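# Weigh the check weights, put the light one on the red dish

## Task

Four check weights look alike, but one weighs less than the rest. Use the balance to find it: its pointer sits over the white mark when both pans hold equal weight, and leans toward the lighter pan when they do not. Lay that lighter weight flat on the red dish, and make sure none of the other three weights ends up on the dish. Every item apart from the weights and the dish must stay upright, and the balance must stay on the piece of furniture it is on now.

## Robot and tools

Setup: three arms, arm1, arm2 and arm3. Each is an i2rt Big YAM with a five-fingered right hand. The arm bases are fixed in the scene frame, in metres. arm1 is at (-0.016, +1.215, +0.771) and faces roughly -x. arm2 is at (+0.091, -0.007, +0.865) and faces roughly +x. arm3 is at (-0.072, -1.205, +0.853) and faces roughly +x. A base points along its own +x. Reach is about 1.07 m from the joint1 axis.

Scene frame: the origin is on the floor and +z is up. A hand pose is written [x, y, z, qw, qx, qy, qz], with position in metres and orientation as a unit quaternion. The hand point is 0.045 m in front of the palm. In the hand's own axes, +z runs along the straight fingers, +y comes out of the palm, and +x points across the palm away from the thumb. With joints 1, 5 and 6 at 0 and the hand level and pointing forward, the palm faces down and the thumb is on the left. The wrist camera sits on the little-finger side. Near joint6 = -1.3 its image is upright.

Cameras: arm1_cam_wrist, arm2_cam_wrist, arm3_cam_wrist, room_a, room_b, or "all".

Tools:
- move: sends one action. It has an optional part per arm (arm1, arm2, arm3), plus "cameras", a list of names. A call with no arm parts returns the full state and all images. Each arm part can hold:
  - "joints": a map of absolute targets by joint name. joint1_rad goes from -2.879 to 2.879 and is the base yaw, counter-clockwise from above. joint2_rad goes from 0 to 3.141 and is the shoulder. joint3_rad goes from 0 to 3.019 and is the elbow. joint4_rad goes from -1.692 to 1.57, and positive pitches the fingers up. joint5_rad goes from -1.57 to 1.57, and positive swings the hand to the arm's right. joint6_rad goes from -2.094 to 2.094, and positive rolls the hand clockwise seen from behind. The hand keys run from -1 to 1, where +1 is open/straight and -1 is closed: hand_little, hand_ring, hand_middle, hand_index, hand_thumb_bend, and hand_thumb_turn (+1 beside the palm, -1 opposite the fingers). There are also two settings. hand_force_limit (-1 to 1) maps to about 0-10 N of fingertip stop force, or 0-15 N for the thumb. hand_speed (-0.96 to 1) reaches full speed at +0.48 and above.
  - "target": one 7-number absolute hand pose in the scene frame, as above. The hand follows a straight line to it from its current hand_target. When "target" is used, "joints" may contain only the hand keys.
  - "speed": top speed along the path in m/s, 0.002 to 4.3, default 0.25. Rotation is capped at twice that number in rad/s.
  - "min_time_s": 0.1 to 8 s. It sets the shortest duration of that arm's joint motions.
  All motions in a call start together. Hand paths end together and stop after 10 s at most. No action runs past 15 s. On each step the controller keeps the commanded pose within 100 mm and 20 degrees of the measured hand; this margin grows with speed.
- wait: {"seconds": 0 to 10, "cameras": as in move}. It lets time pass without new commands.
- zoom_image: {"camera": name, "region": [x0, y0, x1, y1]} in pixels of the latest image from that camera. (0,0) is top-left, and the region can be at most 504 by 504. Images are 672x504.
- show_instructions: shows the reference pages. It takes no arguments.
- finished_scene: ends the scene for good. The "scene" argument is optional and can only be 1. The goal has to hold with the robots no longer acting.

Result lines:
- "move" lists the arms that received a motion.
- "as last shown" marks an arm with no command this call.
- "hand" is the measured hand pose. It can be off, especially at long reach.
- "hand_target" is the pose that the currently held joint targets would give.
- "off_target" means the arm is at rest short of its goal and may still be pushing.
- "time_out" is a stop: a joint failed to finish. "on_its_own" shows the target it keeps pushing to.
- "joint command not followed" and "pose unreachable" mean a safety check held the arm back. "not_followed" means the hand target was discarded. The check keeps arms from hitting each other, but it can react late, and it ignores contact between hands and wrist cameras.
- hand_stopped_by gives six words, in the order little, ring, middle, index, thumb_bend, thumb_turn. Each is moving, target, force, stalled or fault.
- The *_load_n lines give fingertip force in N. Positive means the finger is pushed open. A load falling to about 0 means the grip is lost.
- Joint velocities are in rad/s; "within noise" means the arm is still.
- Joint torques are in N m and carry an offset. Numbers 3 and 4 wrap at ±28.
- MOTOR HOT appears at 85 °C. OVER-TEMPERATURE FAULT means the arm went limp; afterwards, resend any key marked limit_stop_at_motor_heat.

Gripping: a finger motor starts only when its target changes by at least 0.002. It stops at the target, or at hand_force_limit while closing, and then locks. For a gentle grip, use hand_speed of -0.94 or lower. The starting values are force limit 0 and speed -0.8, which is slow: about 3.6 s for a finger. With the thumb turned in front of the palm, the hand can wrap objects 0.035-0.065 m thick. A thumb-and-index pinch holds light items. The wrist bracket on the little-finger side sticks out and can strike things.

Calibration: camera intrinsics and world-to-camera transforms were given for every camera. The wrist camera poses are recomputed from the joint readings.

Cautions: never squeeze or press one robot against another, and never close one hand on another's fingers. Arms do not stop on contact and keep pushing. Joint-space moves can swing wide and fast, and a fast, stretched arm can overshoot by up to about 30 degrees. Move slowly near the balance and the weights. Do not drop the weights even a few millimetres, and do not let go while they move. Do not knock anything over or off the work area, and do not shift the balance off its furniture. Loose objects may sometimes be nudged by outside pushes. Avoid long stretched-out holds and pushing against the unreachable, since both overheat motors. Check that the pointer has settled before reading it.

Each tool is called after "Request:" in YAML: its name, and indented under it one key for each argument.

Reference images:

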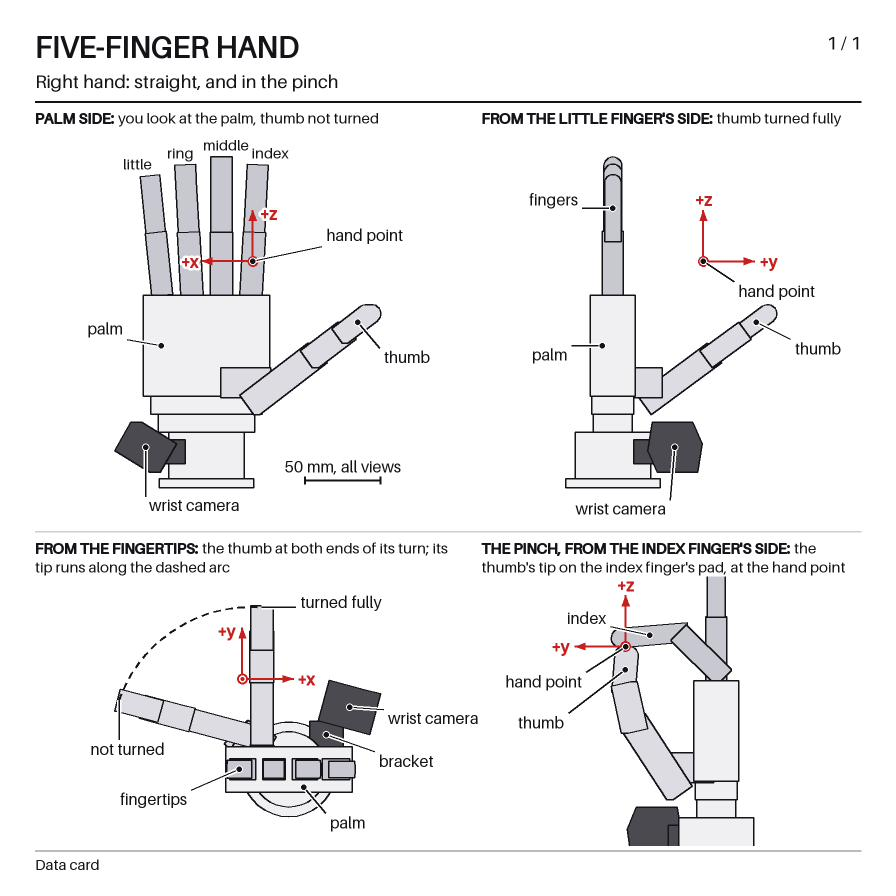

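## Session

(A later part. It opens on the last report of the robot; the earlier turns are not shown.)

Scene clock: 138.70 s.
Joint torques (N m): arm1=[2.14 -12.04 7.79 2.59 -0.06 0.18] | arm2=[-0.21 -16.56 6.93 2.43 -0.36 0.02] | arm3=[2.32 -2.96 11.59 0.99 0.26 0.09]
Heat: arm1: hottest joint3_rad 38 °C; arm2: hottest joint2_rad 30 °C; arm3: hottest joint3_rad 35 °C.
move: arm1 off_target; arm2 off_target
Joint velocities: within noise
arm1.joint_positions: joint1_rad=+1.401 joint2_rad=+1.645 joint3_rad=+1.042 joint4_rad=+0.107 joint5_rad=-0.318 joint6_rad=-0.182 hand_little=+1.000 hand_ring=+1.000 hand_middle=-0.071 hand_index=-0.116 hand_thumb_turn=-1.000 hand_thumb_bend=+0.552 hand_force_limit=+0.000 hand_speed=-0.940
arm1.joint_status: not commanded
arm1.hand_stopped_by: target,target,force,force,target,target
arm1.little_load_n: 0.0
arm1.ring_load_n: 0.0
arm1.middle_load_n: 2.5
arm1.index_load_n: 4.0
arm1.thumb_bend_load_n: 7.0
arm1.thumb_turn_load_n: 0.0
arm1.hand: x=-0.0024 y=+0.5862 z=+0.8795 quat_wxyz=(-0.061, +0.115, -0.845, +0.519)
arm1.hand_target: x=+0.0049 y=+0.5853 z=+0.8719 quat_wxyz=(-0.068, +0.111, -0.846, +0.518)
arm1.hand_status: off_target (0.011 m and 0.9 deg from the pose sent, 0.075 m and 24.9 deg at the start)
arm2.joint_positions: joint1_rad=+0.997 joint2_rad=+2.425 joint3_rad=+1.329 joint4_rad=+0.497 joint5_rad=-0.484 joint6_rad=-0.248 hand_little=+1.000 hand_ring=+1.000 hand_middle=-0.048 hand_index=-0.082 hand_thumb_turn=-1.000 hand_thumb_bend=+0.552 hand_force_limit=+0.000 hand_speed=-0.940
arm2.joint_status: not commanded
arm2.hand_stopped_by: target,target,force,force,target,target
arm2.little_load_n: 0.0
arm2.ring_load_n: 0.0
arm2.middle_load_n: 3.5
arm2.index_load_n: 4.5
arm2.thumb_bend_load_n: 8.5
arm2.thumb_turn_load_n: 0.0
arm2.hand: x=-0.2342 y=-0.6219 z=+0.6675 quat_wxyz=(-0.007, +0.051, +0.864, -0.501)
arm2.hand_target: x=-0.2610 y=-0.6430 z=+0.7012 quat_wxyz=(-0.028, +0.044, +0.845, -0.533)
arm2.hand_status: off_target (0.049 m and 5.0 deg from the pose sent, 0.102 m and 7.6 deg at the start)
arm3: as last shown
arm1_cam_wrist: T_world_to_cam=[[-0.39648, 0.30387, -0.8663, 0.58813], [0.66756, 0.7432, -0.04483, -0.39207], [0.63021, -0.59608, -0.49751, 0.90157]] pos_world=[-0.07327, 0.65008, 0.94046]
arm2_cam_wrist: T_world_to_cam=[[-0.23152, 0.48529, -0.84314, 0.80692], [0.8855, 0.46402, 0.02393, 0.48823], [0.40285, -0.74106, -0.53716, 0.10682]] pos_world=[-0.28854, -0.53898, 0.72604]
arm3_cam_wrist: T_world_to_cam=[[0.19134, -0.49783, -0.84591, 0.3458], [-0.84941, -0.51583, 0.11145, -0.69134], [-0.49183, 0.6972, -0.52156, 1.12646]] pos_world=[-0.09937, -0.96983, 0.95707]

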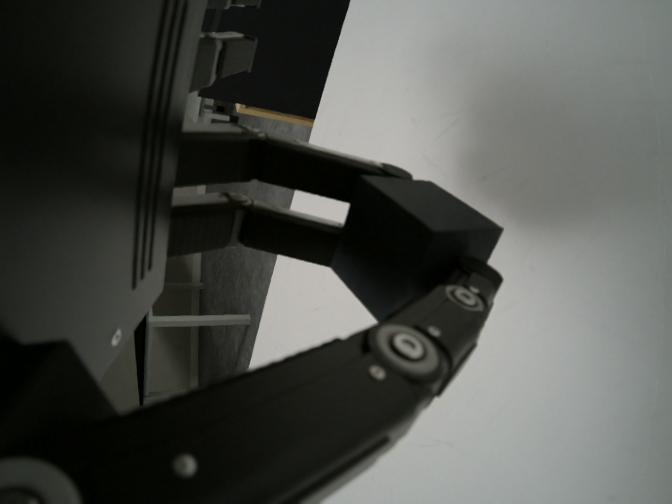

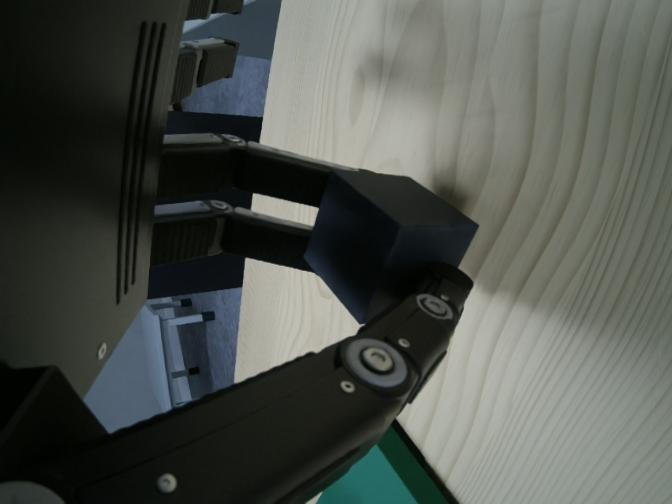

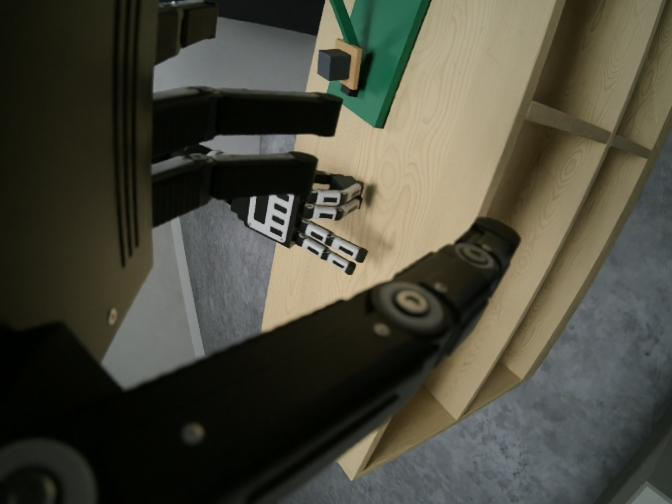

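Request:
move:
  arm1: {"target": [0.005, 0.585, 0.835, 0.0682, -0.1113, 0.8454, -0.5181], "speed": 0.08}
  arm2: {"target": [-0.264, -0.647, 0.675, -0.0279, 0.0443, 0.8445, -0.5328], "speed": 0.06}
  cameras: ["arm1_cam_wrist", "arm2_cam_wrist"]

Request:
zoom_image:
  camera: "arm2_cam_wrist"
  region: [300, 120, 560, 360]

Scene clock: 141.00 s.
Joint torques (N m): arm1=[2.73 -12.28 7.6 2.54 -0.08 0.23] | arm2=[-0.38 -15.91 6.75 2.37 -0.28 0] | arm3=[2.43 -2.9 11.64 0.98 0.26 0.08]
Heat: arm1: hottest joint3_rad 38 °C; arm2: hottest joint2_rad 30 °C; arm3: hottest joint3_rad 35 °C.
move: arm1 done; arm2 off_target
Joint velocities: within noise
arm1.joint_positions: joint1_rad=+1.401 joint2_rad=+1.715 joint3_rad=+1.004 joint4_rad=+0.207 joint5_rad=-0.318 joint6_rad=-0.182 hand_little=+1.000 hand_ring=+1.000 hand_middle=-0.071 hand_index=-0.116 hand_thumb_turn=-1.000 hand_thumb_bend=+0.552 hand_force_limit=+0.000 hand_speed=-0.940
arm1.joint_status: not commanded
arm1.hand_stopped_by: target,target,force,force,target,target
arm1.little_load_n: 0.0
arm1.ring_load_n: -0.5
arm1.middle_load_n: 2.5
arm1.index_load_n: 4.0
arm1.thumb_bend_load_n: 7.0
arm1.thumb_turn_load_n: 0.0
arm1.hand: x=-0.0024 y=+0.5869 z=+0.8380 quat_wxyz=(-0.062, +0.114, -0.847, +0.516)
arm1.hand_target: x=+0.0050 y=+0.5852 z=+0.8349 quat_wxyz=(-0.068, +0.111, -0.845, +0.518)
arm1.hand_status: done (0.008 m and 0.8 deg from the pose sent, 0.045 m and 0.9 deg at the start)
arm2.joint_positions: joint1_rad=+0.997 joint2_rad=+2.476 joint3_rad=+1.365 joint4_rad=+0.526 joint5_rad=-0.486 joint6_rad=-0.248 hand_little=+1.000 hand_ring=+1.000 hand_middle=-0.048 hand_index=-0.082 hand_thumb_turn=-1.000 hand_thumb_bend=+0.552 hand_force_limit=+0.000 hand_speed=-0.940
arm2.joint_status: not commanded
arm2.hand_stopped_by: target,target,force,force,target,target
arm2.little_load_n: 0.0
arm2.ring_load_n: 0.0
arm2.middle_load_n: 3.0
arm2.index_load_n: 4.5
arm2.thumb_bend_load_n: 8.5
arm2.thumb_turn_load_n: 0.0
arm2.hand: x=-0.2383 y=-0.6273 z=+0.6498 quat_wxyz=(-0.009, +0.049, +0.861, -0.506)
arm2.hand_target: x=-0.2632 y=-0.6454 z=+0.6762 quat_wxyz=(-0.028, +0.044, +0.845, -0.533)
arm2.hand_status: off_target (0.041 m and 4.3 deg from the pose sent, 0.040 m and 5.0 deg at the start)
arm3.joint_positions: joint1_rad=-1.147 joint2_rad=+0.825 joint3_rad=+0.182 joint4_rad=+0.108 joint5_rad=+0.353 joint6_rad=+0.194 hand_little=+1.000 hand_ring=+1.000 hand_middle=+0.300 hand_index=+0.300 hand_thumb_turn=-1.000 hand_thumb_bend=+0.750 hand_force_limit=-0.300 hand_speed=-0.750
arm3.joint_status: not commanded
arm3.hand_stopped_by: target,target,target,target,target,target
arm3.little_load_n: 0.0
arm3.ring_load_n: 0.0
arm3.middle_load_n: 0.0
arm3.index_load_n: 0.0
arm3.thumb_bend_load_n: 0.0
arm3.thumb_turn_load_n: 0.5
arm3.hand: x=-0.1457 y=-0.8852 z=+0.8939 quat_wxyz=(-0.509, +0.860, -0.036, +0.026)
arm3.hand_target: x=-0.1499 y=-0.8802 z=+0.9001 quat_wxyz=(-0.511, +0.859, -0.037, +0.022)
arm3.hand_status: not commanded
arm1_cam_wrist: T_world_to_cam=[[-0.39512, 0.31077, -0.86447, 0.54643], [0.66792, 0.74326, -0.03809, -0.40013], [0.63069, -0.59244, -0.50125, 0.88226]] pos_world=[-0.07327, 0.65028, 0.89935]
arm2_cam_wrist: T_world_to_cam=[[-0.23788, 0.47563, -0.84687, 0.78843], [0.88498, 0.46546, 0.01283, 0.50273], [0.40028, -0.74641, -0.53164, 0.08746]] pos_world=[-0.29236, -0.54371, 0.70775]

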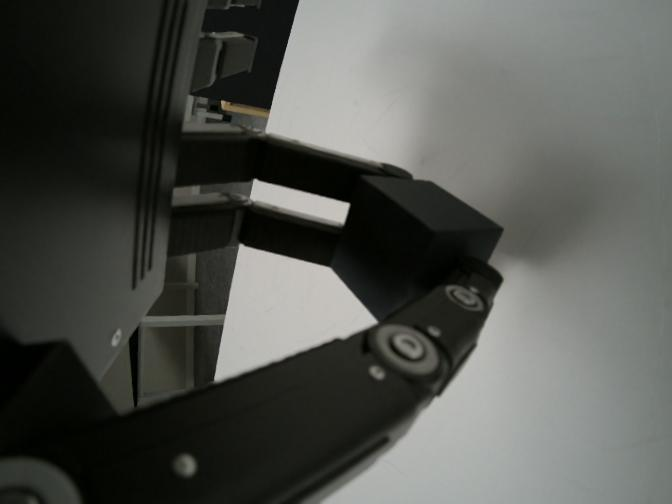

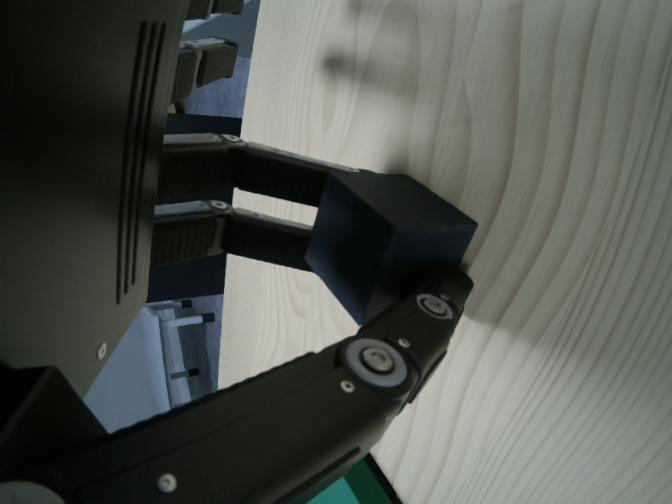

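Scaled by 1.938 from the camera's image (finer frame: 960x720).

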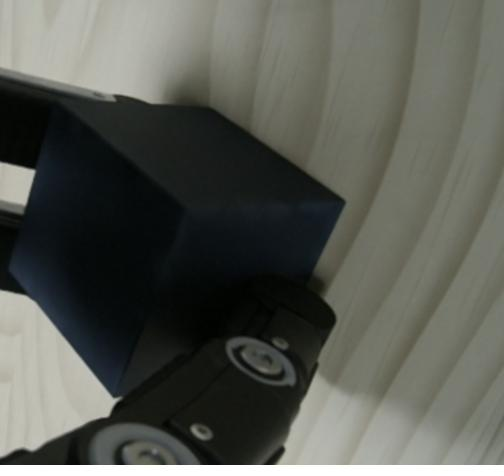

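Request:
move:
  arm1: {"target": [0.005, 0.585, 0.813, 0.0682, -0.1113, 0.8454, -0.5181], "speed": 0.05}
  arm2: {"target": [-0.264, -0.647, 0.667, -0.0279, 0.0443, 0.8445, -0.5328], "speed": 0.04}
  cameras: ["arm1_cam_wrist", "arm2_cam_wrist"]

Request:
zoom_image:
  camera: "arm2_cam_wrist"
  region: [300, 120, 560, 360]

Request:
zoom_image:
  camera: "arm1_cam_wrist"
  region: [320, 120, 600, 360]

Scene clock: 142.77 s.
Joint torques (N m): arm1=[2.67 -12.92 7.31 2.48 -0.07 0.19] | arm2=[-0.32 -15.44 6.67 2.32 -0.28 0.02] | arm3=[2.55 -3.19 11.59 1.05 0.26 0.08]
Heat: arm1: hottest joint3_rad 38 °C; arm2: hottest joint2_rad 30 °C; arm3: hottest joint3_rad 35 °C.
move: arm1 done; arm2 off_target
Joint velocities: within noise
arm1.joint_positions: joint1_rad=+1.401 joint2_rad=+1.754 joint3_rad=+0.989 joint4_rad=+0.265 joint5_rad=-0.317 joint6_rad=-0.182 hand_little=+1.000 hand_ring=+1.000 hand_middle=-0.071 hand_index=-0.116 hand_thumb_turn=-1.000 hand_thumb_bend=+0.552 hand_force_limit=+0.000 hand_speed=-0.940
arm1.joint_status: not commanded
arm1.hand_stopped_by: target,target,force,force,target,target
arm1.little_load_n: 0.0
arm1.ring_load_n: -0.5
arm1.middle_load_n: 3.0
arm1.index_load_n: 4.0
arm1.thumb_bend_load_n: 7.0
arm1.thumb_turn_load_n: 0.0
arm1.hand: x=-0.0026 y=+0.5858 z=+0.8189 quat_wxyz=(-0.062, +0.114, -0.845, +0.518)
arm1.hand_target: x=+0.0049 y=+0.5852 z=+0.8131 quat_wxyz=(-0.068, +0.111, -0.845, +0.518)
arm1.hand_status: done (0.010 m and 0.8 deg from the pose sent, 0.026 m and 0.8 deg at the start)
arm2.joint_positions: joint1_rad=+0.997 joint2_rad=+2.485 joint3_rad=+1.376 joint4_rad=+0.536 joint5_rad=-0.486 joint6_rad=-0.248 hand_little=+1.000 hand_ring=+1.000 hand_middle=-0.048 hand_index=-0.082 hand_thumb_turn=-1.000 hand_thumb_bend=+0.552 hand_force_limit=+0.000 hand_speed=-0.940
arm2.joint_status: not commanded
arm2.hand_stopped_by: target,target,force,force,target,target
arm2.little_load_n: 0.0
arm2.ring_load_n: 0.0
arm2.middle_load_n: 3.0
arm2.index_load_n: 4.5
arm2.thumb_bend_load_n: 8.0
arm2.thumb_turn_load_n: 0.0
arm2.hand: x=-0.2411 y=-0.6311 z=+0.6493 quat_wxyz=(-0.012, +0.047, +0.859, -0.510)
arm2.hand_target: x=-0.2634 y=-0.6457 z=+0.6679 quat_wxyz=(-0.028, +0.044, +0.845, -0.533)
arm2.hand_status: off_target (0.033 m and 3.5 deg from the pose sent, 0.037 m and 4.3 deg at the start)
arm3: as last shown
arm3.thumb_turn_load_n: 0.0
arm1_cam_wrist: T_world_to_cam=[[-0.39564, 0.30664, -0.8657, 0.53356], [0.66808, 0.74289, -0.04219, -0.39628], [0.63019, -0.59505, -0.49878, 0.87167]] pos_world=[-0.07347, 0.64948, 0.87996]
arm2_cam_wrist: T_world_to_cam=[[-0.24432, 0.46692, -0.84988, 0.78415], [0.88499, 0.46562, 0.0014, 0.51461], [0.39637, -0.75179, -0.52698, 0.07808]] pos_world=[-0.29479, -0.54705, 0.70686]

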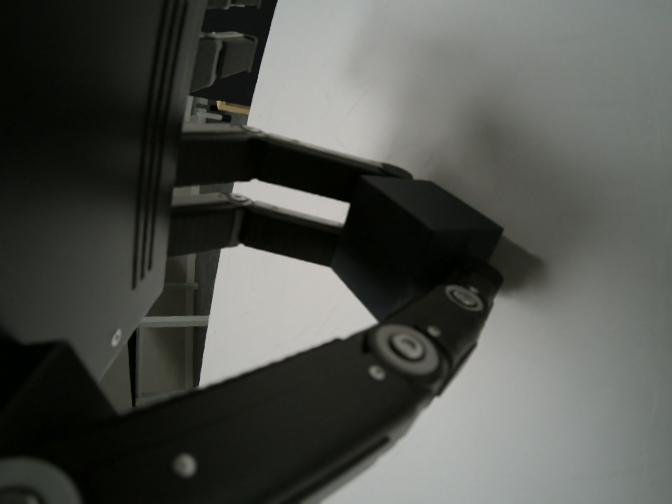

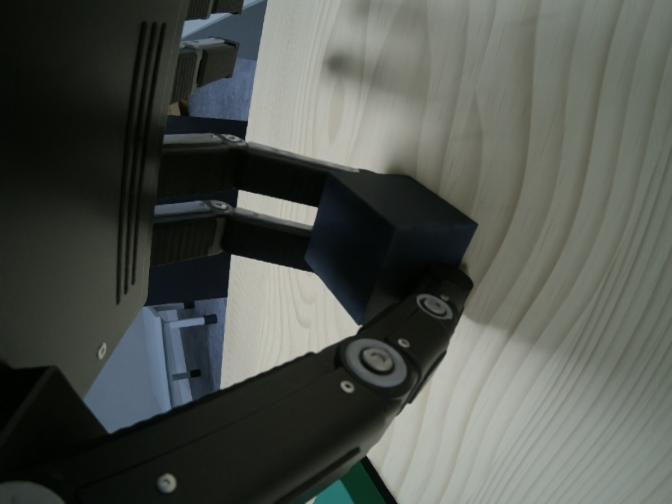

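Scaled by 1.938 from the camera's image (finer frame: 960x720).

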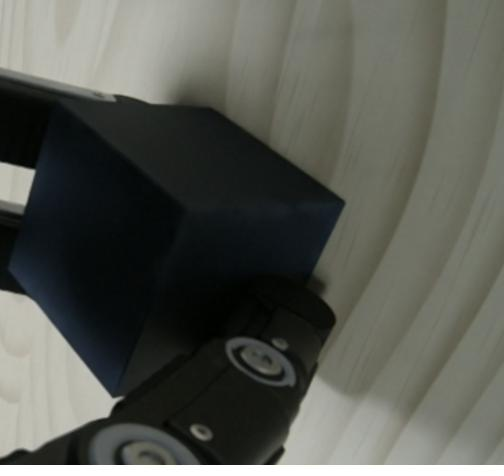

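Scaled by 1.800 from the camera's image (finer frame: 960x720).

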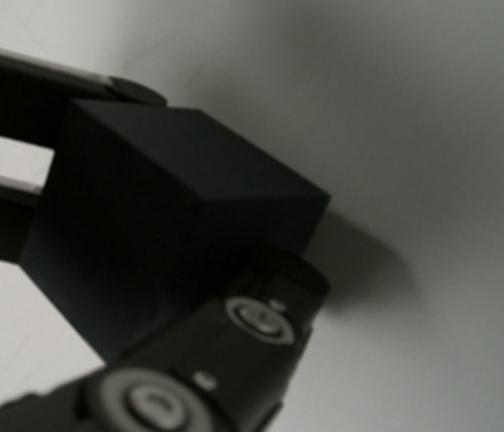

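Request:
move:
  arm1: {"target": [0.005, 0.585, 0.802, 0.0682, -0.1113, 0.8454, -0.5181], "speed": 0.04}
  arm2: {"joints": {"hand_thumb_bend": 0.75, "hand_index": 0.3, "hand_middle": 0.3, "hand_speed": -0.8}}
  cameras: ["arm1_cam_wrist", "arm2_cam_wrist"]

Request:
zoom_image:
  camera: "arm1_cam_wrist"
  region: [320, 120, 600, 360]

Scene clock: 144.67 s.
Joint torques (N m): arm1=[2.43 -13.22 6.91 2.63 -0.1 0.22] | arm2=[-0.32 -15.56 6.26 2.11 -0.27 0.02] | arm3=[2.55 -3.14 11.55 0.99 0.27 0.11]
Heat: arm1: hottest joint3_rad 38 °C; arm2: hottest joint2_rad 30 °C; arm3: hottest joint3_rad 35 °C.
move: arm1 off_target; arm2 done
Joint velocities: within noise
arm1.joint_positions: joint1_rad=+1.401 joint2_rad=+1.771 joint3_rad=+0.984 joint4_rad=+0.295 joint5_rad=-0.317 joint6_rad=-0.181 hand_little=+1.000 hand_ring=+1.000 hand_middle=-0.071 hand_index=-0.116 hand_thumb_turn=-1.000 hand_thumb_bend=+0.552 hand_force_limit=+0.000 hand_speed=-0.940
arm1.joint_status: not commanded
arm1.hand_stopped_by: target,target,force,force,target,target
arm1.little_load_n: 0.0
arm1.ring_load_n: 0.0
arm1.middle_load_n: 2.5
arm1.index_load_n: 4.0
arm1.thumb_bend_load_n: 6.5
arm1.thumb_turn_load_n: 0.0
arm1.hand: x=-0.0028 y=+0.5843 z=+0.8116 quat_wxyz=(-0.061, +0.114, -0.844, +0.521)
arm1.hand_target: x=+0.0049 y=+0.5852 z=+0.8023 quat_wxyz=(-0.068, +0.111, -0.845, +0.518)
arm1.hand_status: off_target (0.012 m and 0.9 deg from the pose sent, 0.019 m and 0.8 deg at the start)
arm2.joint_positions: joint1_rad=+0.997 joint2_rad=+2.485 joint3_rad=+1.382 joint4_rad=+0.541 joint5_rad=-0.487 joint6_rad=-0.248 hand_little=+1.000 hand_ring=+1.000 hand_middle=+0.300 hand_index=+0.300 hand_thumb_turn=-1.000 hand_thumb_bend=+0.750 hand_force_limit=+0.000 hand_speed=-0.800
arm2.joint_status: all done
arm2.hand_stopped_by: target,target,target,target,target,target
arm2.little_load_n: 0.0
arm2.ring_load_n: 0.0
arm2.middle_load_n: 0.0
arm2.index_load_n: 0.0
arm2.thumb_bend_load_n: 0.0
arm2.thumb_turn_load_n: 0.0
arm2.hand: x=-0.2434 y=-0.6344 z=+0.6520 quat_wxyz=(-0.014, +0.045, +0.856, -0.514)
arm2.hand_target: x=-0.2633 y=-0.6457 z=+0.6678 quat_wxyz=(-0.028, +0.044, +0.845, -0.533)
arm2.hand_status: not commanded
arm3: as last shown
arm1_cam_wrist: T_world_to_cam=[[-0.39555, 0.30099, -0.86772, 0.53259], [0.66832, 0.74238, -0.04714, -0.39113], [0.62999, -0.59856, -0.49481, 0.8661]] pos_world=[-0.07357, 0.64848, 0.87226]
arm2_cam_wrist: T_world_to_cam=[[-0.24972, 0.45944, -0.85238, 0.78289], [0.88477, 0.46596, -0.00805, 0.5244], [0.39348, -0.75618, -0.52285, 0.07176]] pos_world=[-0.29671, -0.54978, 0.70906]

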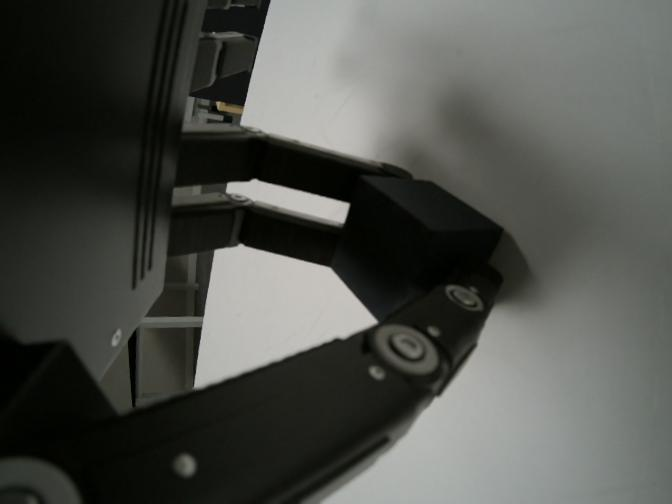

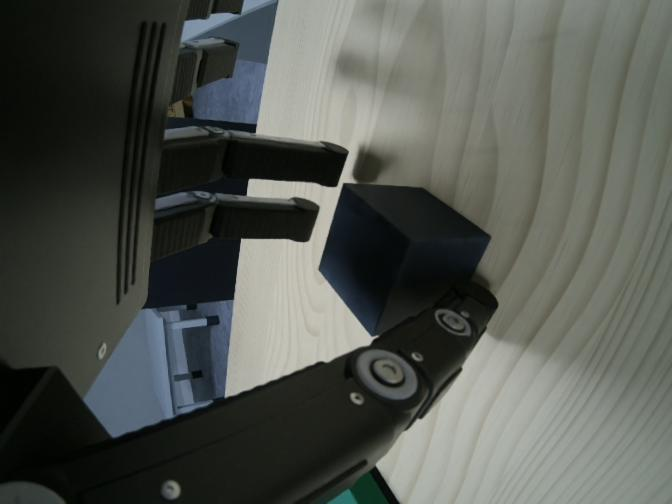

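Scaled by 1.800 from the camera's image (finer frame: 960x720).

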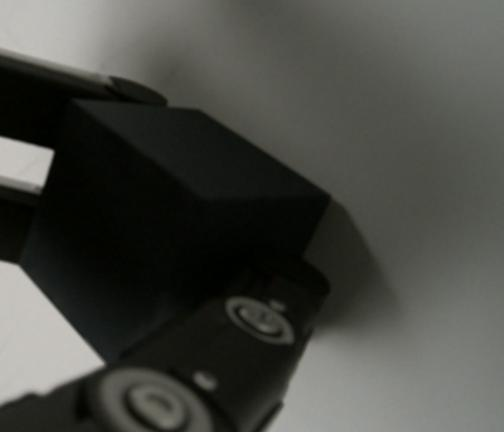

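Request:
move:
  arm1: {"target": [0.005, 0.585, 0.794, 0.0682, -0.1113, 0.8454, -0.5181], "speed": 0.04}
  arm2: {"target": [-0.255, -0.62, 0.83, -0.0279, 0.0443, 0.8445, -0.5328], "speed": 0.15}
  cameras: ["arm1_cam_wrist", "arm2_cam_wrist", "arm3_cam_wrist"]

Request:
zoom_image:
  camera: "arm1_cam_wrist"
  region: [320, 120, 600, 360]

Scene clock: 147.17 s.
Joint torques (N m): arm1=[2.73 -11.63 6.56 2.43 -0.1 0.18] | arm2=[-0.38 -15.03 5.26 1.24 -0.27 -0.1] | arm3=[2.49 -2.96 11.6 0.99 0.26 0.1]
Heat: arm1: hottest joint3_rad 38 °C; arm2: hottest joint2_rad 30 °C; arm3: hottest joint3_rad 35 °C.
move: arm1 off_target; arm2 off_target
Joint velocities: within noise
arm1.joint_positions: joint1_rad=+1.401 joint2_rad=+1.779 joint3_rad=+0.984 joint4_rad=+0.318 joint5_rad=-0.317 joint6_rad=-0.179 hand_little=+1.000 hand_ring=+1.000 hand_middle=-0.071 hand_index=-0.116 hand_thumb_turn=-1.000 hand_thumb_bend=+0.552 hand_force_limit=+0.000 hand_speed=-0.940
arm1.joint_status: not commanded
arm1.hand_stopped_by: target,target,force,force,target,target
arm1.little_load_n: 0.0
arm1.ring_load_n: 0.0
arm1.middle_load_n: 3.0
arm1.index_load_n: 4.0
arm1.thumb_bend_load_n: 7.0
arm1.thumb_turn_load_n: 0.0
arm1.hand: x=-0.0030 y=+0.5810 z=+0.8112 quat_wxyz=(-0.060, +0.114, -0.840, +0.527)
arm1.hand_target: x=+0.0049 y=+0.5855 z=+0.7944 quat_wxyz=(-0.068, +0.111, -0.845, +0.518)
arm1.hand_status: off_target (0.019 m and 1.6 deg from the pose sent, 0.019 m and 0.9 deg at the start)
arm2.joint_positions: joint1_rad=+0.979 joint2_rad=+2.111 joint3_rad=+1.245 joint4_rad=+0.342 joint5_rad=-0.502 joint6_rad=-0.248 hand_little=+1.000 hand_ring=+1.000 hand_middle=+0.300 hand_index=+0.300 hand_thumb_turn=-1.000 hand_thumb_bend=+0.750 hand_force_limit=+0.000 hand_speed=-0.800
arm2.joint_status: not commanded
arm2.hand_stopped_by: target,target,target,target,target,target
arm2.little_load_n: 0.0
arm2.ring_load_n: 0.0
arm2.middle_load_n: 0.0
arm2.index_load_n: 0.0
arm2.thumb_bend_load_n: 0.0
arm2.thumb_turn_load_n: 0.0
arm2.hand: x=-0.2454 y=-0.6241 z=+0.8218 quat_wxyz=(-0.022, +0.043, +0.847, -0.530)
arm2.hand_target: x=-0.2549 y=-0.6200 z=+0.8297 quat_wxyz=(-0.028, +0.044, +0.845, -0.533)
arm2.hand_status: off_target (0.013 m and 0.9 deg from the pose sent, 0.179 m and 2.9 deg at the start)
arm3: as last shown
arm3.middle_load_n: 0.5
arm1_cam_wrist: T_world_to_cam=[[-0.39525, 0.28878, -0.872, 0.54376], [0.66896, 0.74104, -0.05781, -0.37906], [0.6295, -0.60618, -0.48608, 0.86144]] pos_world=[-0.07377, 0.64607, 0.87097]
arm2_cam_wrist: T_world_to_cam=[[-0.26233, 0.43008, -0.86384, 0.91039], [0.88608, 0.46188, -0.03912, 0.54618], [0.38216, -0.77569, -0.50225, 0.13719]] pos_world=[-0.29757, -0.53739, 0.8767]
arm3_cam_wrist: T_world_to_cam=[[0.19134, -0.49783, -0.84591, 0.3458], [-0.84941, -0.51583, 0.11145, -0.69134], [-0.49183, 0.6972, -0.52156, 1.12646]] pos_world=[-0.09937, -0.96983, 0.95707]

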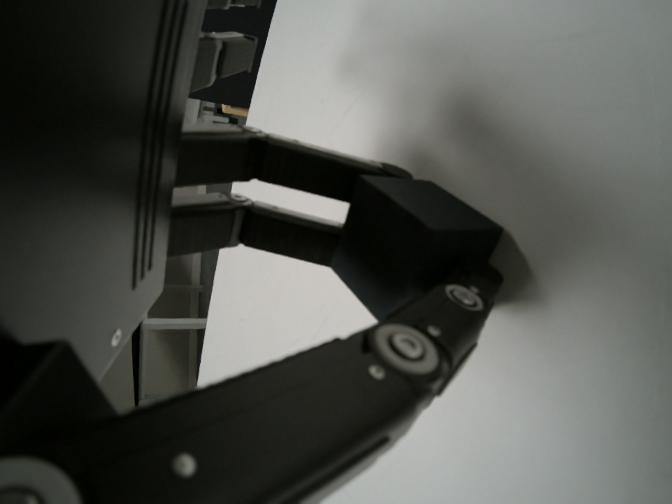

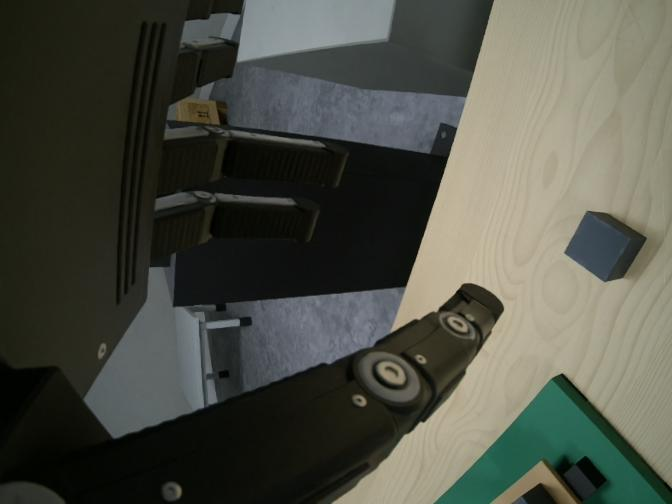

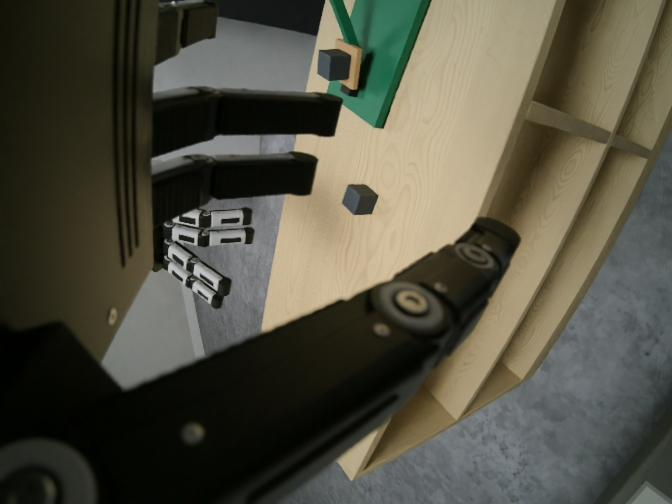

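Scaled by 1.800 from the camera's image (finer frame: 960x720).

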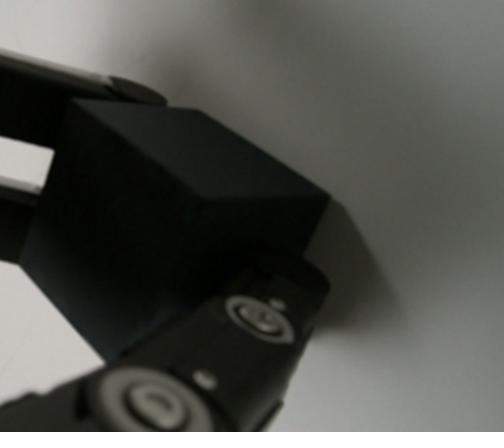

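Request:
move:
  arm1: {"target": [0.005, 0.585, 0.796, 0.0653, -0.1130, 0.8587, -0.4958], "speed": 0.05, "joints": {"hand_thumb_bend": 0.72, "hand_index": 0.25, "hand_middle": 0.25, "hand_speed": -0.9}}
  arm2: {"joints": {"joint1_rad": -0.8}, "min_time_s": 3}
  cameras: ["arm1_cam_wrist", "arm3_cam_wrist"]

Request:
move:
  arm1: {"target": [0.0, 0.60, 0.93, 0.0682, -0.1113, 0.8454, -0.5181], "speed": 0.15}
  arm3: {"target": [-0.300, -0.570, 0.78, 0.5108, -0.8586, 0.0375, -0.0223], "speed": 0.2}
  cameras: ["arm1_cam_wrist", "arm3_cam_wrist", "room_b", "room_a"]

Request:
zoom_image:
  camera: "arm3_cam_wrist"
  region: [400, 80, 620, 300]

Scene clock: 152.30 s.
Joint torques (N m): arm1=[3.08 -12.28 8.59 1.21 -0.04 0.07] | arm2=[2.08 -14.92 5.26 1.21 -0.17 -0.09] | arm3=[2.61 -2.9 11.6 1.07 0.28 0.09]
Heat: arm1: hottest joint3_rad 38 °C; arm2: hottest joint2_rad 30 °C; arm3: hottest joint3_rad 36 °C.
move: arm1 off_target; arm2 done
Joint velocities: within noise
arm1.joint_positions: joint1_rad=+1.403 joint2_rad=+1.779 joint3_rad=+0.992 joint4_rad=+0.257 joint5_rad=-0.305 joint6_rad=-0.179 hand_little=+1.000 hand_ring=+1.000 hand_middle=+0.250 hand_index=+0.250 hand_thumb_turn=-1.000 hand_thumb_bend=+0.718 hand_force_limit=+0.000 hand_speed=-0.900
arm1.joint_status: all done
arm1.hand_stopped_by: target,target,target,target,target,target
arm1.little_load_n: -0.5
arm1.ring_load_n: -0.5
arm1.middle_load_n: -0.5
arm1.index_load_n: 0.0
arm1.thumb_bend_load_n: -2.5
arm1.thumb_turn_load_n: 0.0
arm1.hand: x=-0.0028 y=+0.5878 z=+0.8030 quat_wxyz=(-0.061, +0.109, -0.854, +0.505)
arm1.hand_target: x=+0.0050 y=+0.5853 z=+0.7961 quat_wxyz=(-0.065, +0.113, -0.858, +0.496)
arm1.hand_status: off_target (0.011 m and 1.3 deg from the pose sent, 0.018 m and 4.2 deg at the start)
arm2.joint_positions: joint1_rad=-0.811 joint2_rad=+2.111 joint3_rad=+1.245 joint4_rad=+0.342 joint5_rad=-0.505 joint6_rad=-0.248 hand_little=+1.000 hand_ring=+1.000 hand_middle=+0.300 hand_index=+0.300 hand_thumb_turn=-1.000 hand_thumb_bend=+0.750 hand_force_limit=+0.000 hand_speed=-0.800
arm2.joint_status: all done
arm2.hand_stopped_by: target,target,target,target,target,target
arm2.little_load_n: 0.0
arm2.ring_load_n: 0.0
arm2.middle_load_n: 0.0
arm2.index_load_n: 0.0
arm2.thumb_bend_load_n: 0.0
arm2.thumb_turn_load_n: 0.0
arm2.hand: x=-0.4384 y=+0.4551 z=+0.8249 quat_wxyz=(-0.426, +0.687, +0.492, -0.323)
arm2.hand_target: x=-0.4439 y=+0.4505 z=+0.8327 quat_wxyz=(-0.429, +0.680, +0.497, -0.325)
arm2.hand_status: not commanded
arm3: as last shown
arm3.little_load_n: 0.5
arm3.middle_load_n: 0.0
arm1_cam_wrist: T_world_to_cam=[[-0.39307, 0.33778, -0.85522, 0.49243], [0.67495, 0.73762, -0.01888, -0.41396], [0.62445, -0.58466, -0.51792, 0.87428]] pos_world=[-0.07298, 0.65016, 0.86613]
arm3_cam_wrist: T_world_to_cam=[[0.19134, -0.49783, -0.84591, 0.3458], [-0.84941, -0.51583, 0.11145, -0.69134], [-0.49183, 0.6972, -0.52156, 1.12646]] pos_world=[-0.09937, -0.96983, 0.95707]

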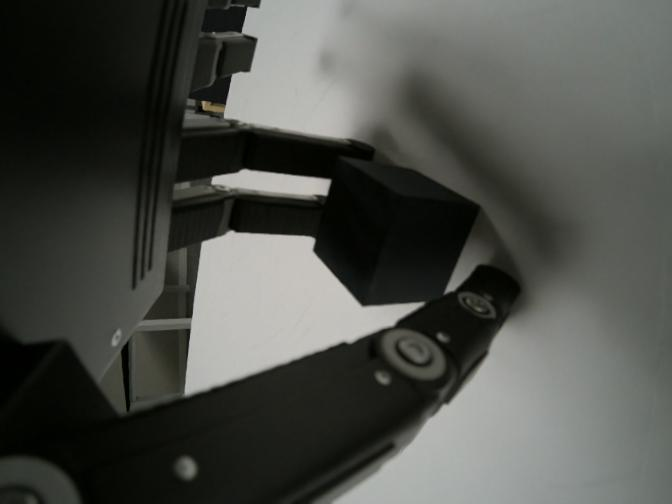

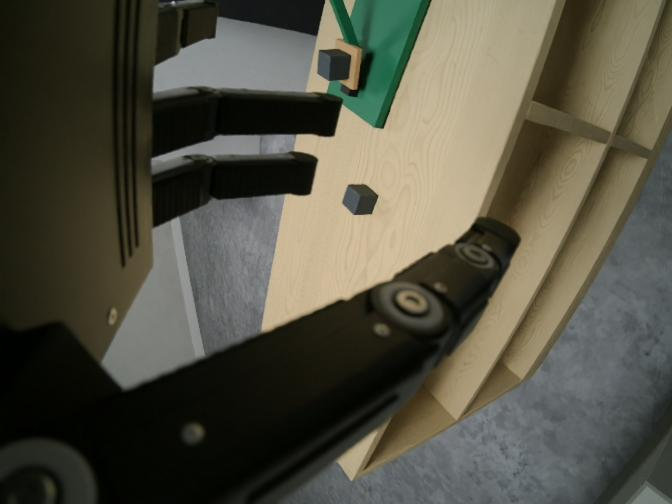

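Scene clock: 154.83 s.
Joint torques (N m): arm1=[0.91 -12.4 11.51 1.61 -0.22 0.14] | arm2=[2.02 -14.86 5.24 1.21 -0.17 -0.1] | arm3=[2.61 -15.74 9.7 1.01 0.32 0.1]
Heat: arm1: hottest joint3_rad 38 °C; arm2: hottest joint2_rad 30 °C; arm3: hottest joint3_rad 36 °C.
move: arm1 off_target; arm3 off_target
Joint velocities: within noise
arm1.joint_positions: joint1_rad=+1.403 joint2_rad=+1.545 joint3_rad=+1.026 joint4_rad=-0.017 joint5_rad=-0.326 joint6_rad=-0.179 hand_little=+1.000 hand_ring=+1.000 hand_middle=+0.250 hand_index=+0.250 hand_thumb_turn=-1.000 hand_thumb_bend=+0.719 hand_force_limit=+0.000 hand_speed=-0.900
arm1.joint_status: not commanded
arm1.hand_stopped_by: target,target,target,target,target,target
arm1.little_load_n: 0.0
arm1.ring_load_n: 0.0
arm1.middle_load_n: 0.0
arm1.index_load_n: 0.0
arm1.thumb_bend_load_n: 0.0
arm1.thumb_turn_load_n: 0.0
arm1.hand: x=+0.0039 y=+0.6142 z=+0.9078 quat_wxyz=(-0.070, +0.114, -0.854, +0.503)
arm1.hand_target: x=+0.0000 y=+0.6009 z=+0.9302 quat_wxyz=(-0.068, +0.111, -0.845, +0.518)
arm1.hand_status: off_target (0.027 m and 2.0 deg from the pose sent, 0.128 m and 2.0 deg at the start)
arm2: as last shown
arm2.ring_load_n: -0.5
arm3.joint_positions: joint1_rad=-1.064 joint2_rad=+2.045 joint3_rad=+1.042 joint4_rad=+0.451 joint5_rad=+0.425 joint6_rad=+0.241 hand_little=+1.000 hand_ring=+1.000 hand_middle=+0.300 hand_index=+0.300 hand_thumb_turn=-1.000 hand_thumb_bend=+0.750 hand_force_limit=-0.300 hand_speed=-0.750
arm3.joint_status: not commanded
arm3.hand_stopped_by: target,target,target,target,target,target
arm3.little_load_n: 0.0
arm3.ring_load_n: 0.0
arm3.middle_load_n: 0.0
arm3.index_load_n: 0.0
arm3.thumb_bend_load_n: 0.0
arm3.thumb_turn_load_n: 0.0
arm3.hand: x=-0.2908 y=-0.5777 z=+0.7802 quat_wxyz=(-0.509, +0.860, -0.036, +0.026)
arm3.hand_target: x=-0.3000 y=-0.5704 z=+0.7802 quat_wxyz=(-0.511, +0.859, -0.037, +0.022)
arm3.hand_status: off_target (0.012 m and 0.5 deg from the pose sent, 0.369 m and 0.5 deg at the start)
pictures: arm1_cam_wrist, arm3_cam_wrist, room_a, room_b
arm1_cam_wrist: T_world_to_cam=[[-0.38961, 0.33433, -0.85815, 0.58048], [0.66166, 0.74975, -0.00831, -0.45293], [0.64062, -0.57105, -0.51333, 0.92724]] pos_world=[-0.06816, 0.67501, 0.97035]
arm3_cam_wrist: T_world_to_cam=[[0.19114, -0.49802, -0.84584, 0.43025], [-0.84973, -0.51532, 0.1114, -0.64308], [-0.49135, 0.69744, -0.52168, 0.78173]] pos_world=[-0.24457, -0.66233, 0.84337]

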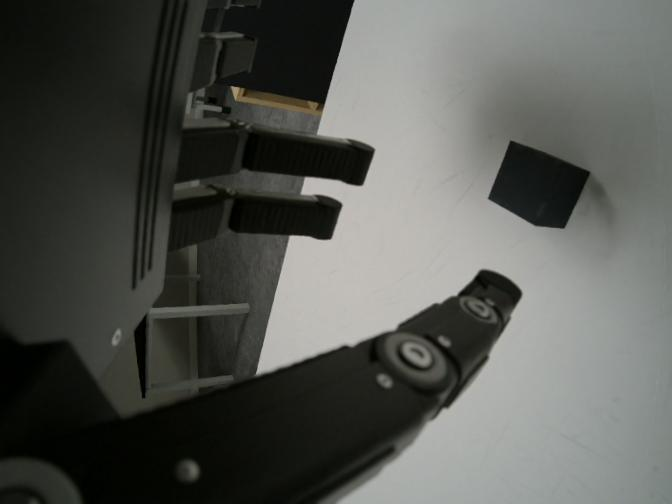

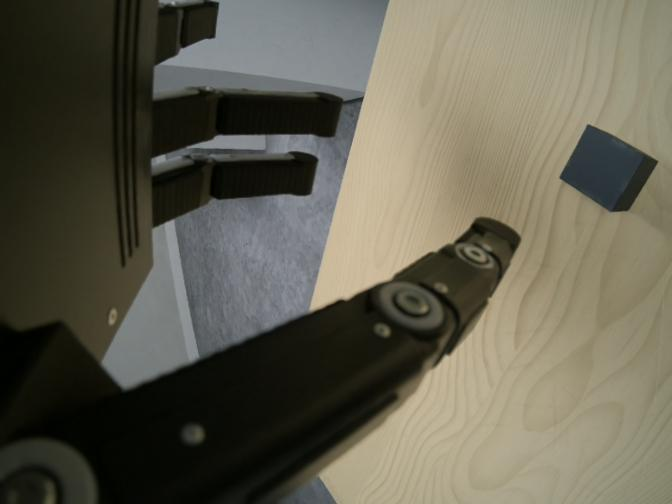

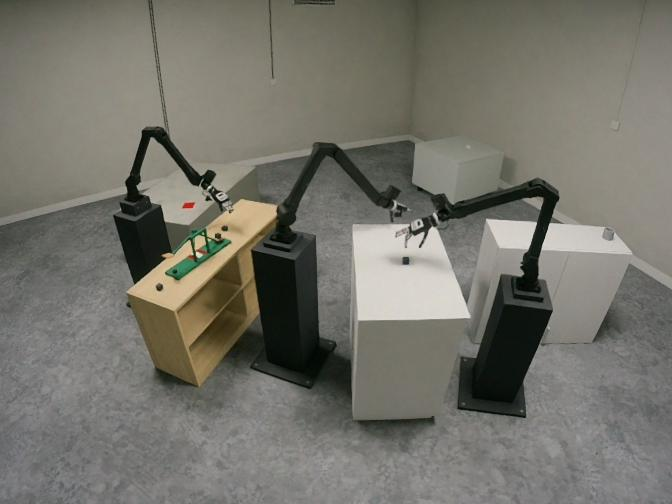

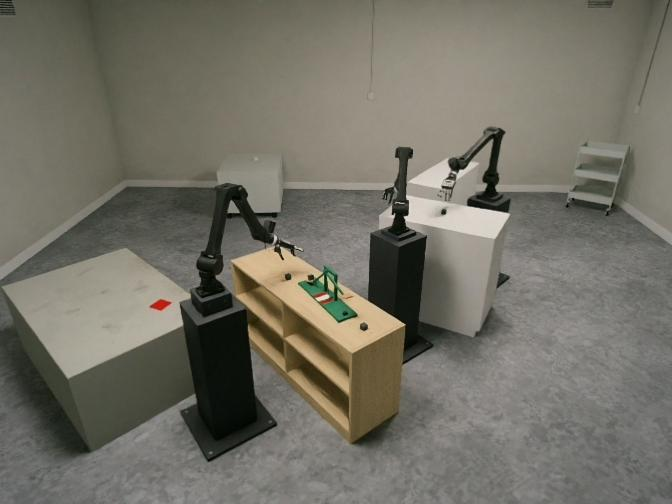

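Scaled by 2.291 from the camera's image (finer frame: 960x720).

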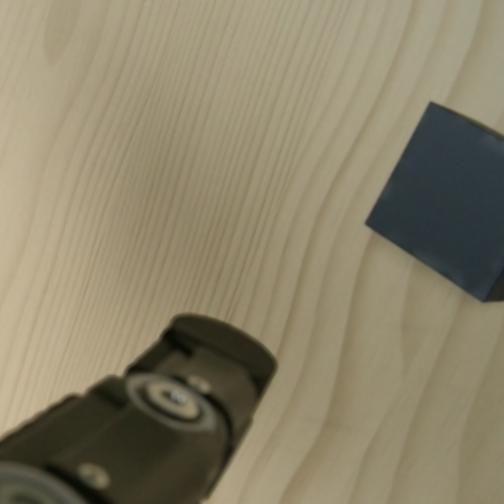

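Request:
zoom_image:
  camera: "arm3_cam_wrist"
  region: [540, 100, 672, 240]

Scaled by 3.600 from the camera's image (finer frame: 960x720).

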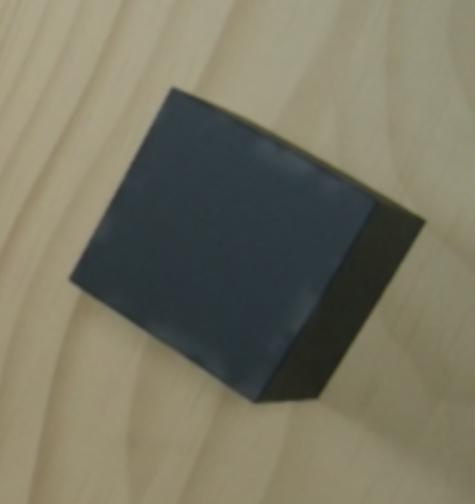

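Request:
move:
  arm1: {"joints": {"joint1_rad": 0.3}, "min_time_s": 3}
  arm3: {"target": [-0.289, -0.577, 0.672, 0.5108, -0.8586, 0.0375, -0.0223], "speed": 0.1}
  cameras: ["arm3_cam_wrist"]

Request:
zoom_image:
  camera: "arm3_cam_wrist"
  region: [300, 80, 560, 320]

Scene clock: 159.93 s.
Joint torques (N m): arm1=[1.61 -12.22 11.6 1.59 -0.15 0.13] | arm2=[2.08 -14.8 5.3 1.26 -0.17 -0.1] | arm3=[1.55 -17.14 7.08 1.85 0.09 0]
Heat: arm1: hottest joint3_rad 39 °C; arm2: hottest joint2_rad 30 °C; arm3: hottest joint3_rad 36 °C.
move: arm1 done; arm3 off_target
Joint velocities: within noise
arm1.joint_positions: joint1_rad=+0.302 joint2_rad=+1.545 joint3_rad=+1.026 joint4_rad=-0.017 joint5_rad=-0.328 joint6_rad=-0.179 hand_little=+1.000 hand_ring=+1.000 hand_middle=+0.250 hand_index=+0.250 hand_thumb_turn=-1.000 hand_thumb_bend=+0.719 hand_force_limit=+0.000 hand_speed=-0.900
arm1.joint_status: all done
arm1.hand_stopped_by: target,target,target,target,target,target
arm1.little_load_n: 0.0
arm1.ring_load_n: -0.5
arm1.middle_load_n: 0.0
arm1.index_load_n: 0.0
arm1.thumb_bend_load_n: 0.0
arm1.thumb_turn_load_n: 0.0
arm1.hand: x=-0.5420 y=+0.9252 z=+0.9091 quat_wxyz=(+0.203, -0.349, -0.787, +0.467)
arm1.hand_target: x=-0.5548 y=+0.9210 z=+0.9315 quat_wxyz=(+0.212, -0.346, -0.779, +0.479)
arm1.hand_status: not commanded
arm2: as last shown
arm2.ring_load_n: 0.0
arm3.joint_positions: joint1_rad=-1.064 joint2_rad=+2.300 joint3_rad=+1.071 joint4_rad=+0.658 joint5_rad=+0.419 joint6_rad=+0.241 hand_little=+1.000 hand_ring=+1.000 hand_middle=+0.300 hand_index=+0.300 hand_thumb_turn=-1.000 hand_thumb_bend=+0.750 hand_force_limit=-0.300 hand_speed=-0.750
arm3.joint_status: not commanded
arm3.hand_stopped_by: target,target,target,target,target,target
arm3.little_load_n: 0.0
arm3.ring_load_n: 0.0
arm3.middle_load_n: 0.0
arm3.index_load_n: 0.0
arm3.thumb_bend_load_n: 0.0
arm3.thumb_turn_load_n: 0.0
arm3.hand: x=-0.2875 y=-0.5887 z=+0.6700 quat_wxyz=(-0.501, +0.864, -0.033, +0.027)
arm3.hand_target: x=-0.2889 y=-0.5773 z=+0.6723 quat_wxyz=(-0.511, +0.859, -0.037, +0.022)
arm3.hand_status: off_target (0.012 m and 1.5 deg from the pose sent, 0.108 m and 0.5 deg at the start)
arm3_cam_wrist: T_world_to_cam=[[0.19715, -0.51227, -0.83589, 0.31759], [-0.84749, -0.51767, 0.11737, -0.6384], [-0.49284, 0.68527, -0.5362, 0.73567]] pos_world=[-0.24108, -0.67192, 0.73486]

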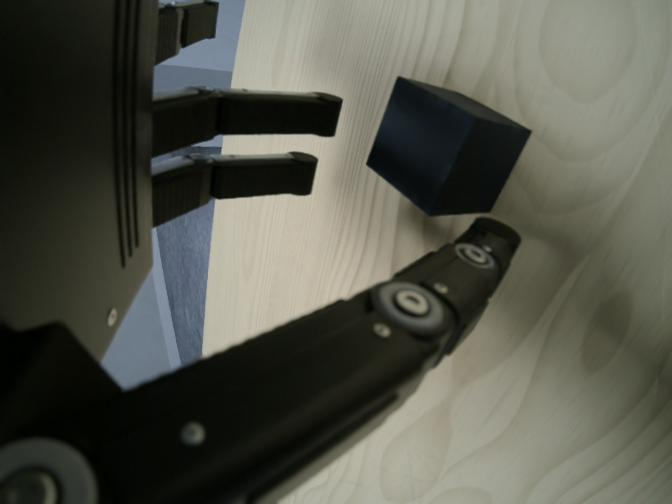

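Scaled by 1.938 from the camera's image (finer frame: 960x720).

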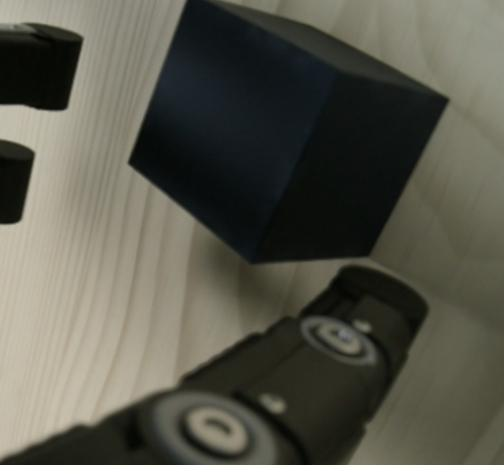

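Request:
move:
  arm3: {"target": [-0.279, -0.575, 0.657, 0.5108, -0.8586, 0.0375, -0.0223], "speed": 0.06, "joints": {"hand_thumb_bend": 0.62, "hand_speed": -0.3}}
  cameras: ["arm3_cam_wrist"]

Scene clock: 161.83 s.
Joint torques (N m): arm1=[1.55 -12.4 11.51 1.61 -0.15 0.11] | arm2=[2.02 -14.97 5.29 1.24 -0.18 -0.1] | arm3=[1.32 -16.62 6.87 1.92 0.07 -0.12]
Heat: arm1: hottest joint3_rad 40 °C; arm2: hottest joint2_rad 31 °C; arm3: hottest joint3_rad 36 °C.
move: arm3 off_target
Joint velocities: within noise
arm1, arm2: as last shown
arm1.ring_load_n: 0.0
arm1.thumb_turn_load_n: 0.5
arm3.joint_positions: joint1_rad=-1.081 joint2_rad=+2.332 joint3_rad=+1.079 joint4_rad=+0.691 joint5_rad=+0.403 joint6_rad=+0.240 hand_little=+1.000 hand_ring=+1.000 hand_middle=+0.300 hand_index=+0.300 hand_thumb_turn=-1.000 hand_thumb_bend=+0.620 hand_force_limit=-0.300 hand_speed=-0.300
arm3.joint_status: all done
arm3.hand_stopped_by: target,target,target,target,target,target
arm3.little_load_n: 0.0
arm3.ring_load_n: 0.0
arm3.middle_load_n: 0.0
arm3.index_load_n: 0.0
arm3.thumb_bend_load_n: 0.5
arm3.thumb_turn_load_n: 0.0
arm3.hand: x=-0.2795 y=-0.5855 z=+0.6581 quat_wxyz=(-0.503, +0.863, -0.037, +0.023)
arm3.hand_target: x=-0.2789 y=-0.5754 z=+0.6572 quat_wxyz=(-0.511, +0.859, -0.037, +0.022)
arm3.hand_status: off_target (0.011 m and 1.1 deg from the pose sent, 0.021 m and 1.5 deg at the start)
arm3_cam_wrist: T_world_to_cam=[[0.18642, -0.5096, -0.83998, 0.30896], [-0.84838, -0.51467, 0.12396, -0.63143], [-0.49548, 0.68951, -0.52828, 0.7276]] pos_world=[-0.23277, -0.66922, 0.72217]

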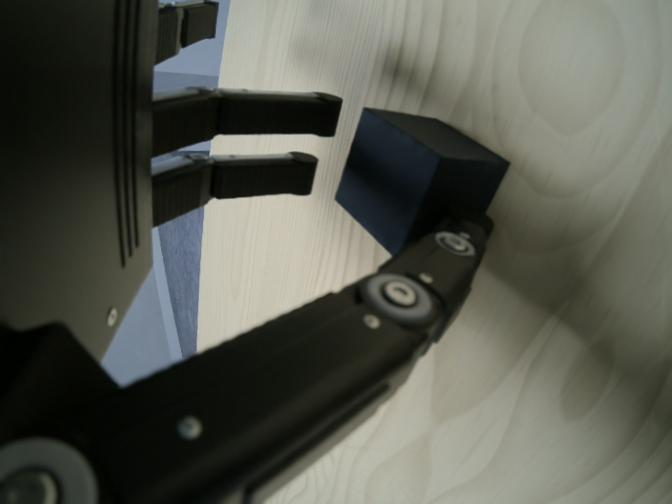

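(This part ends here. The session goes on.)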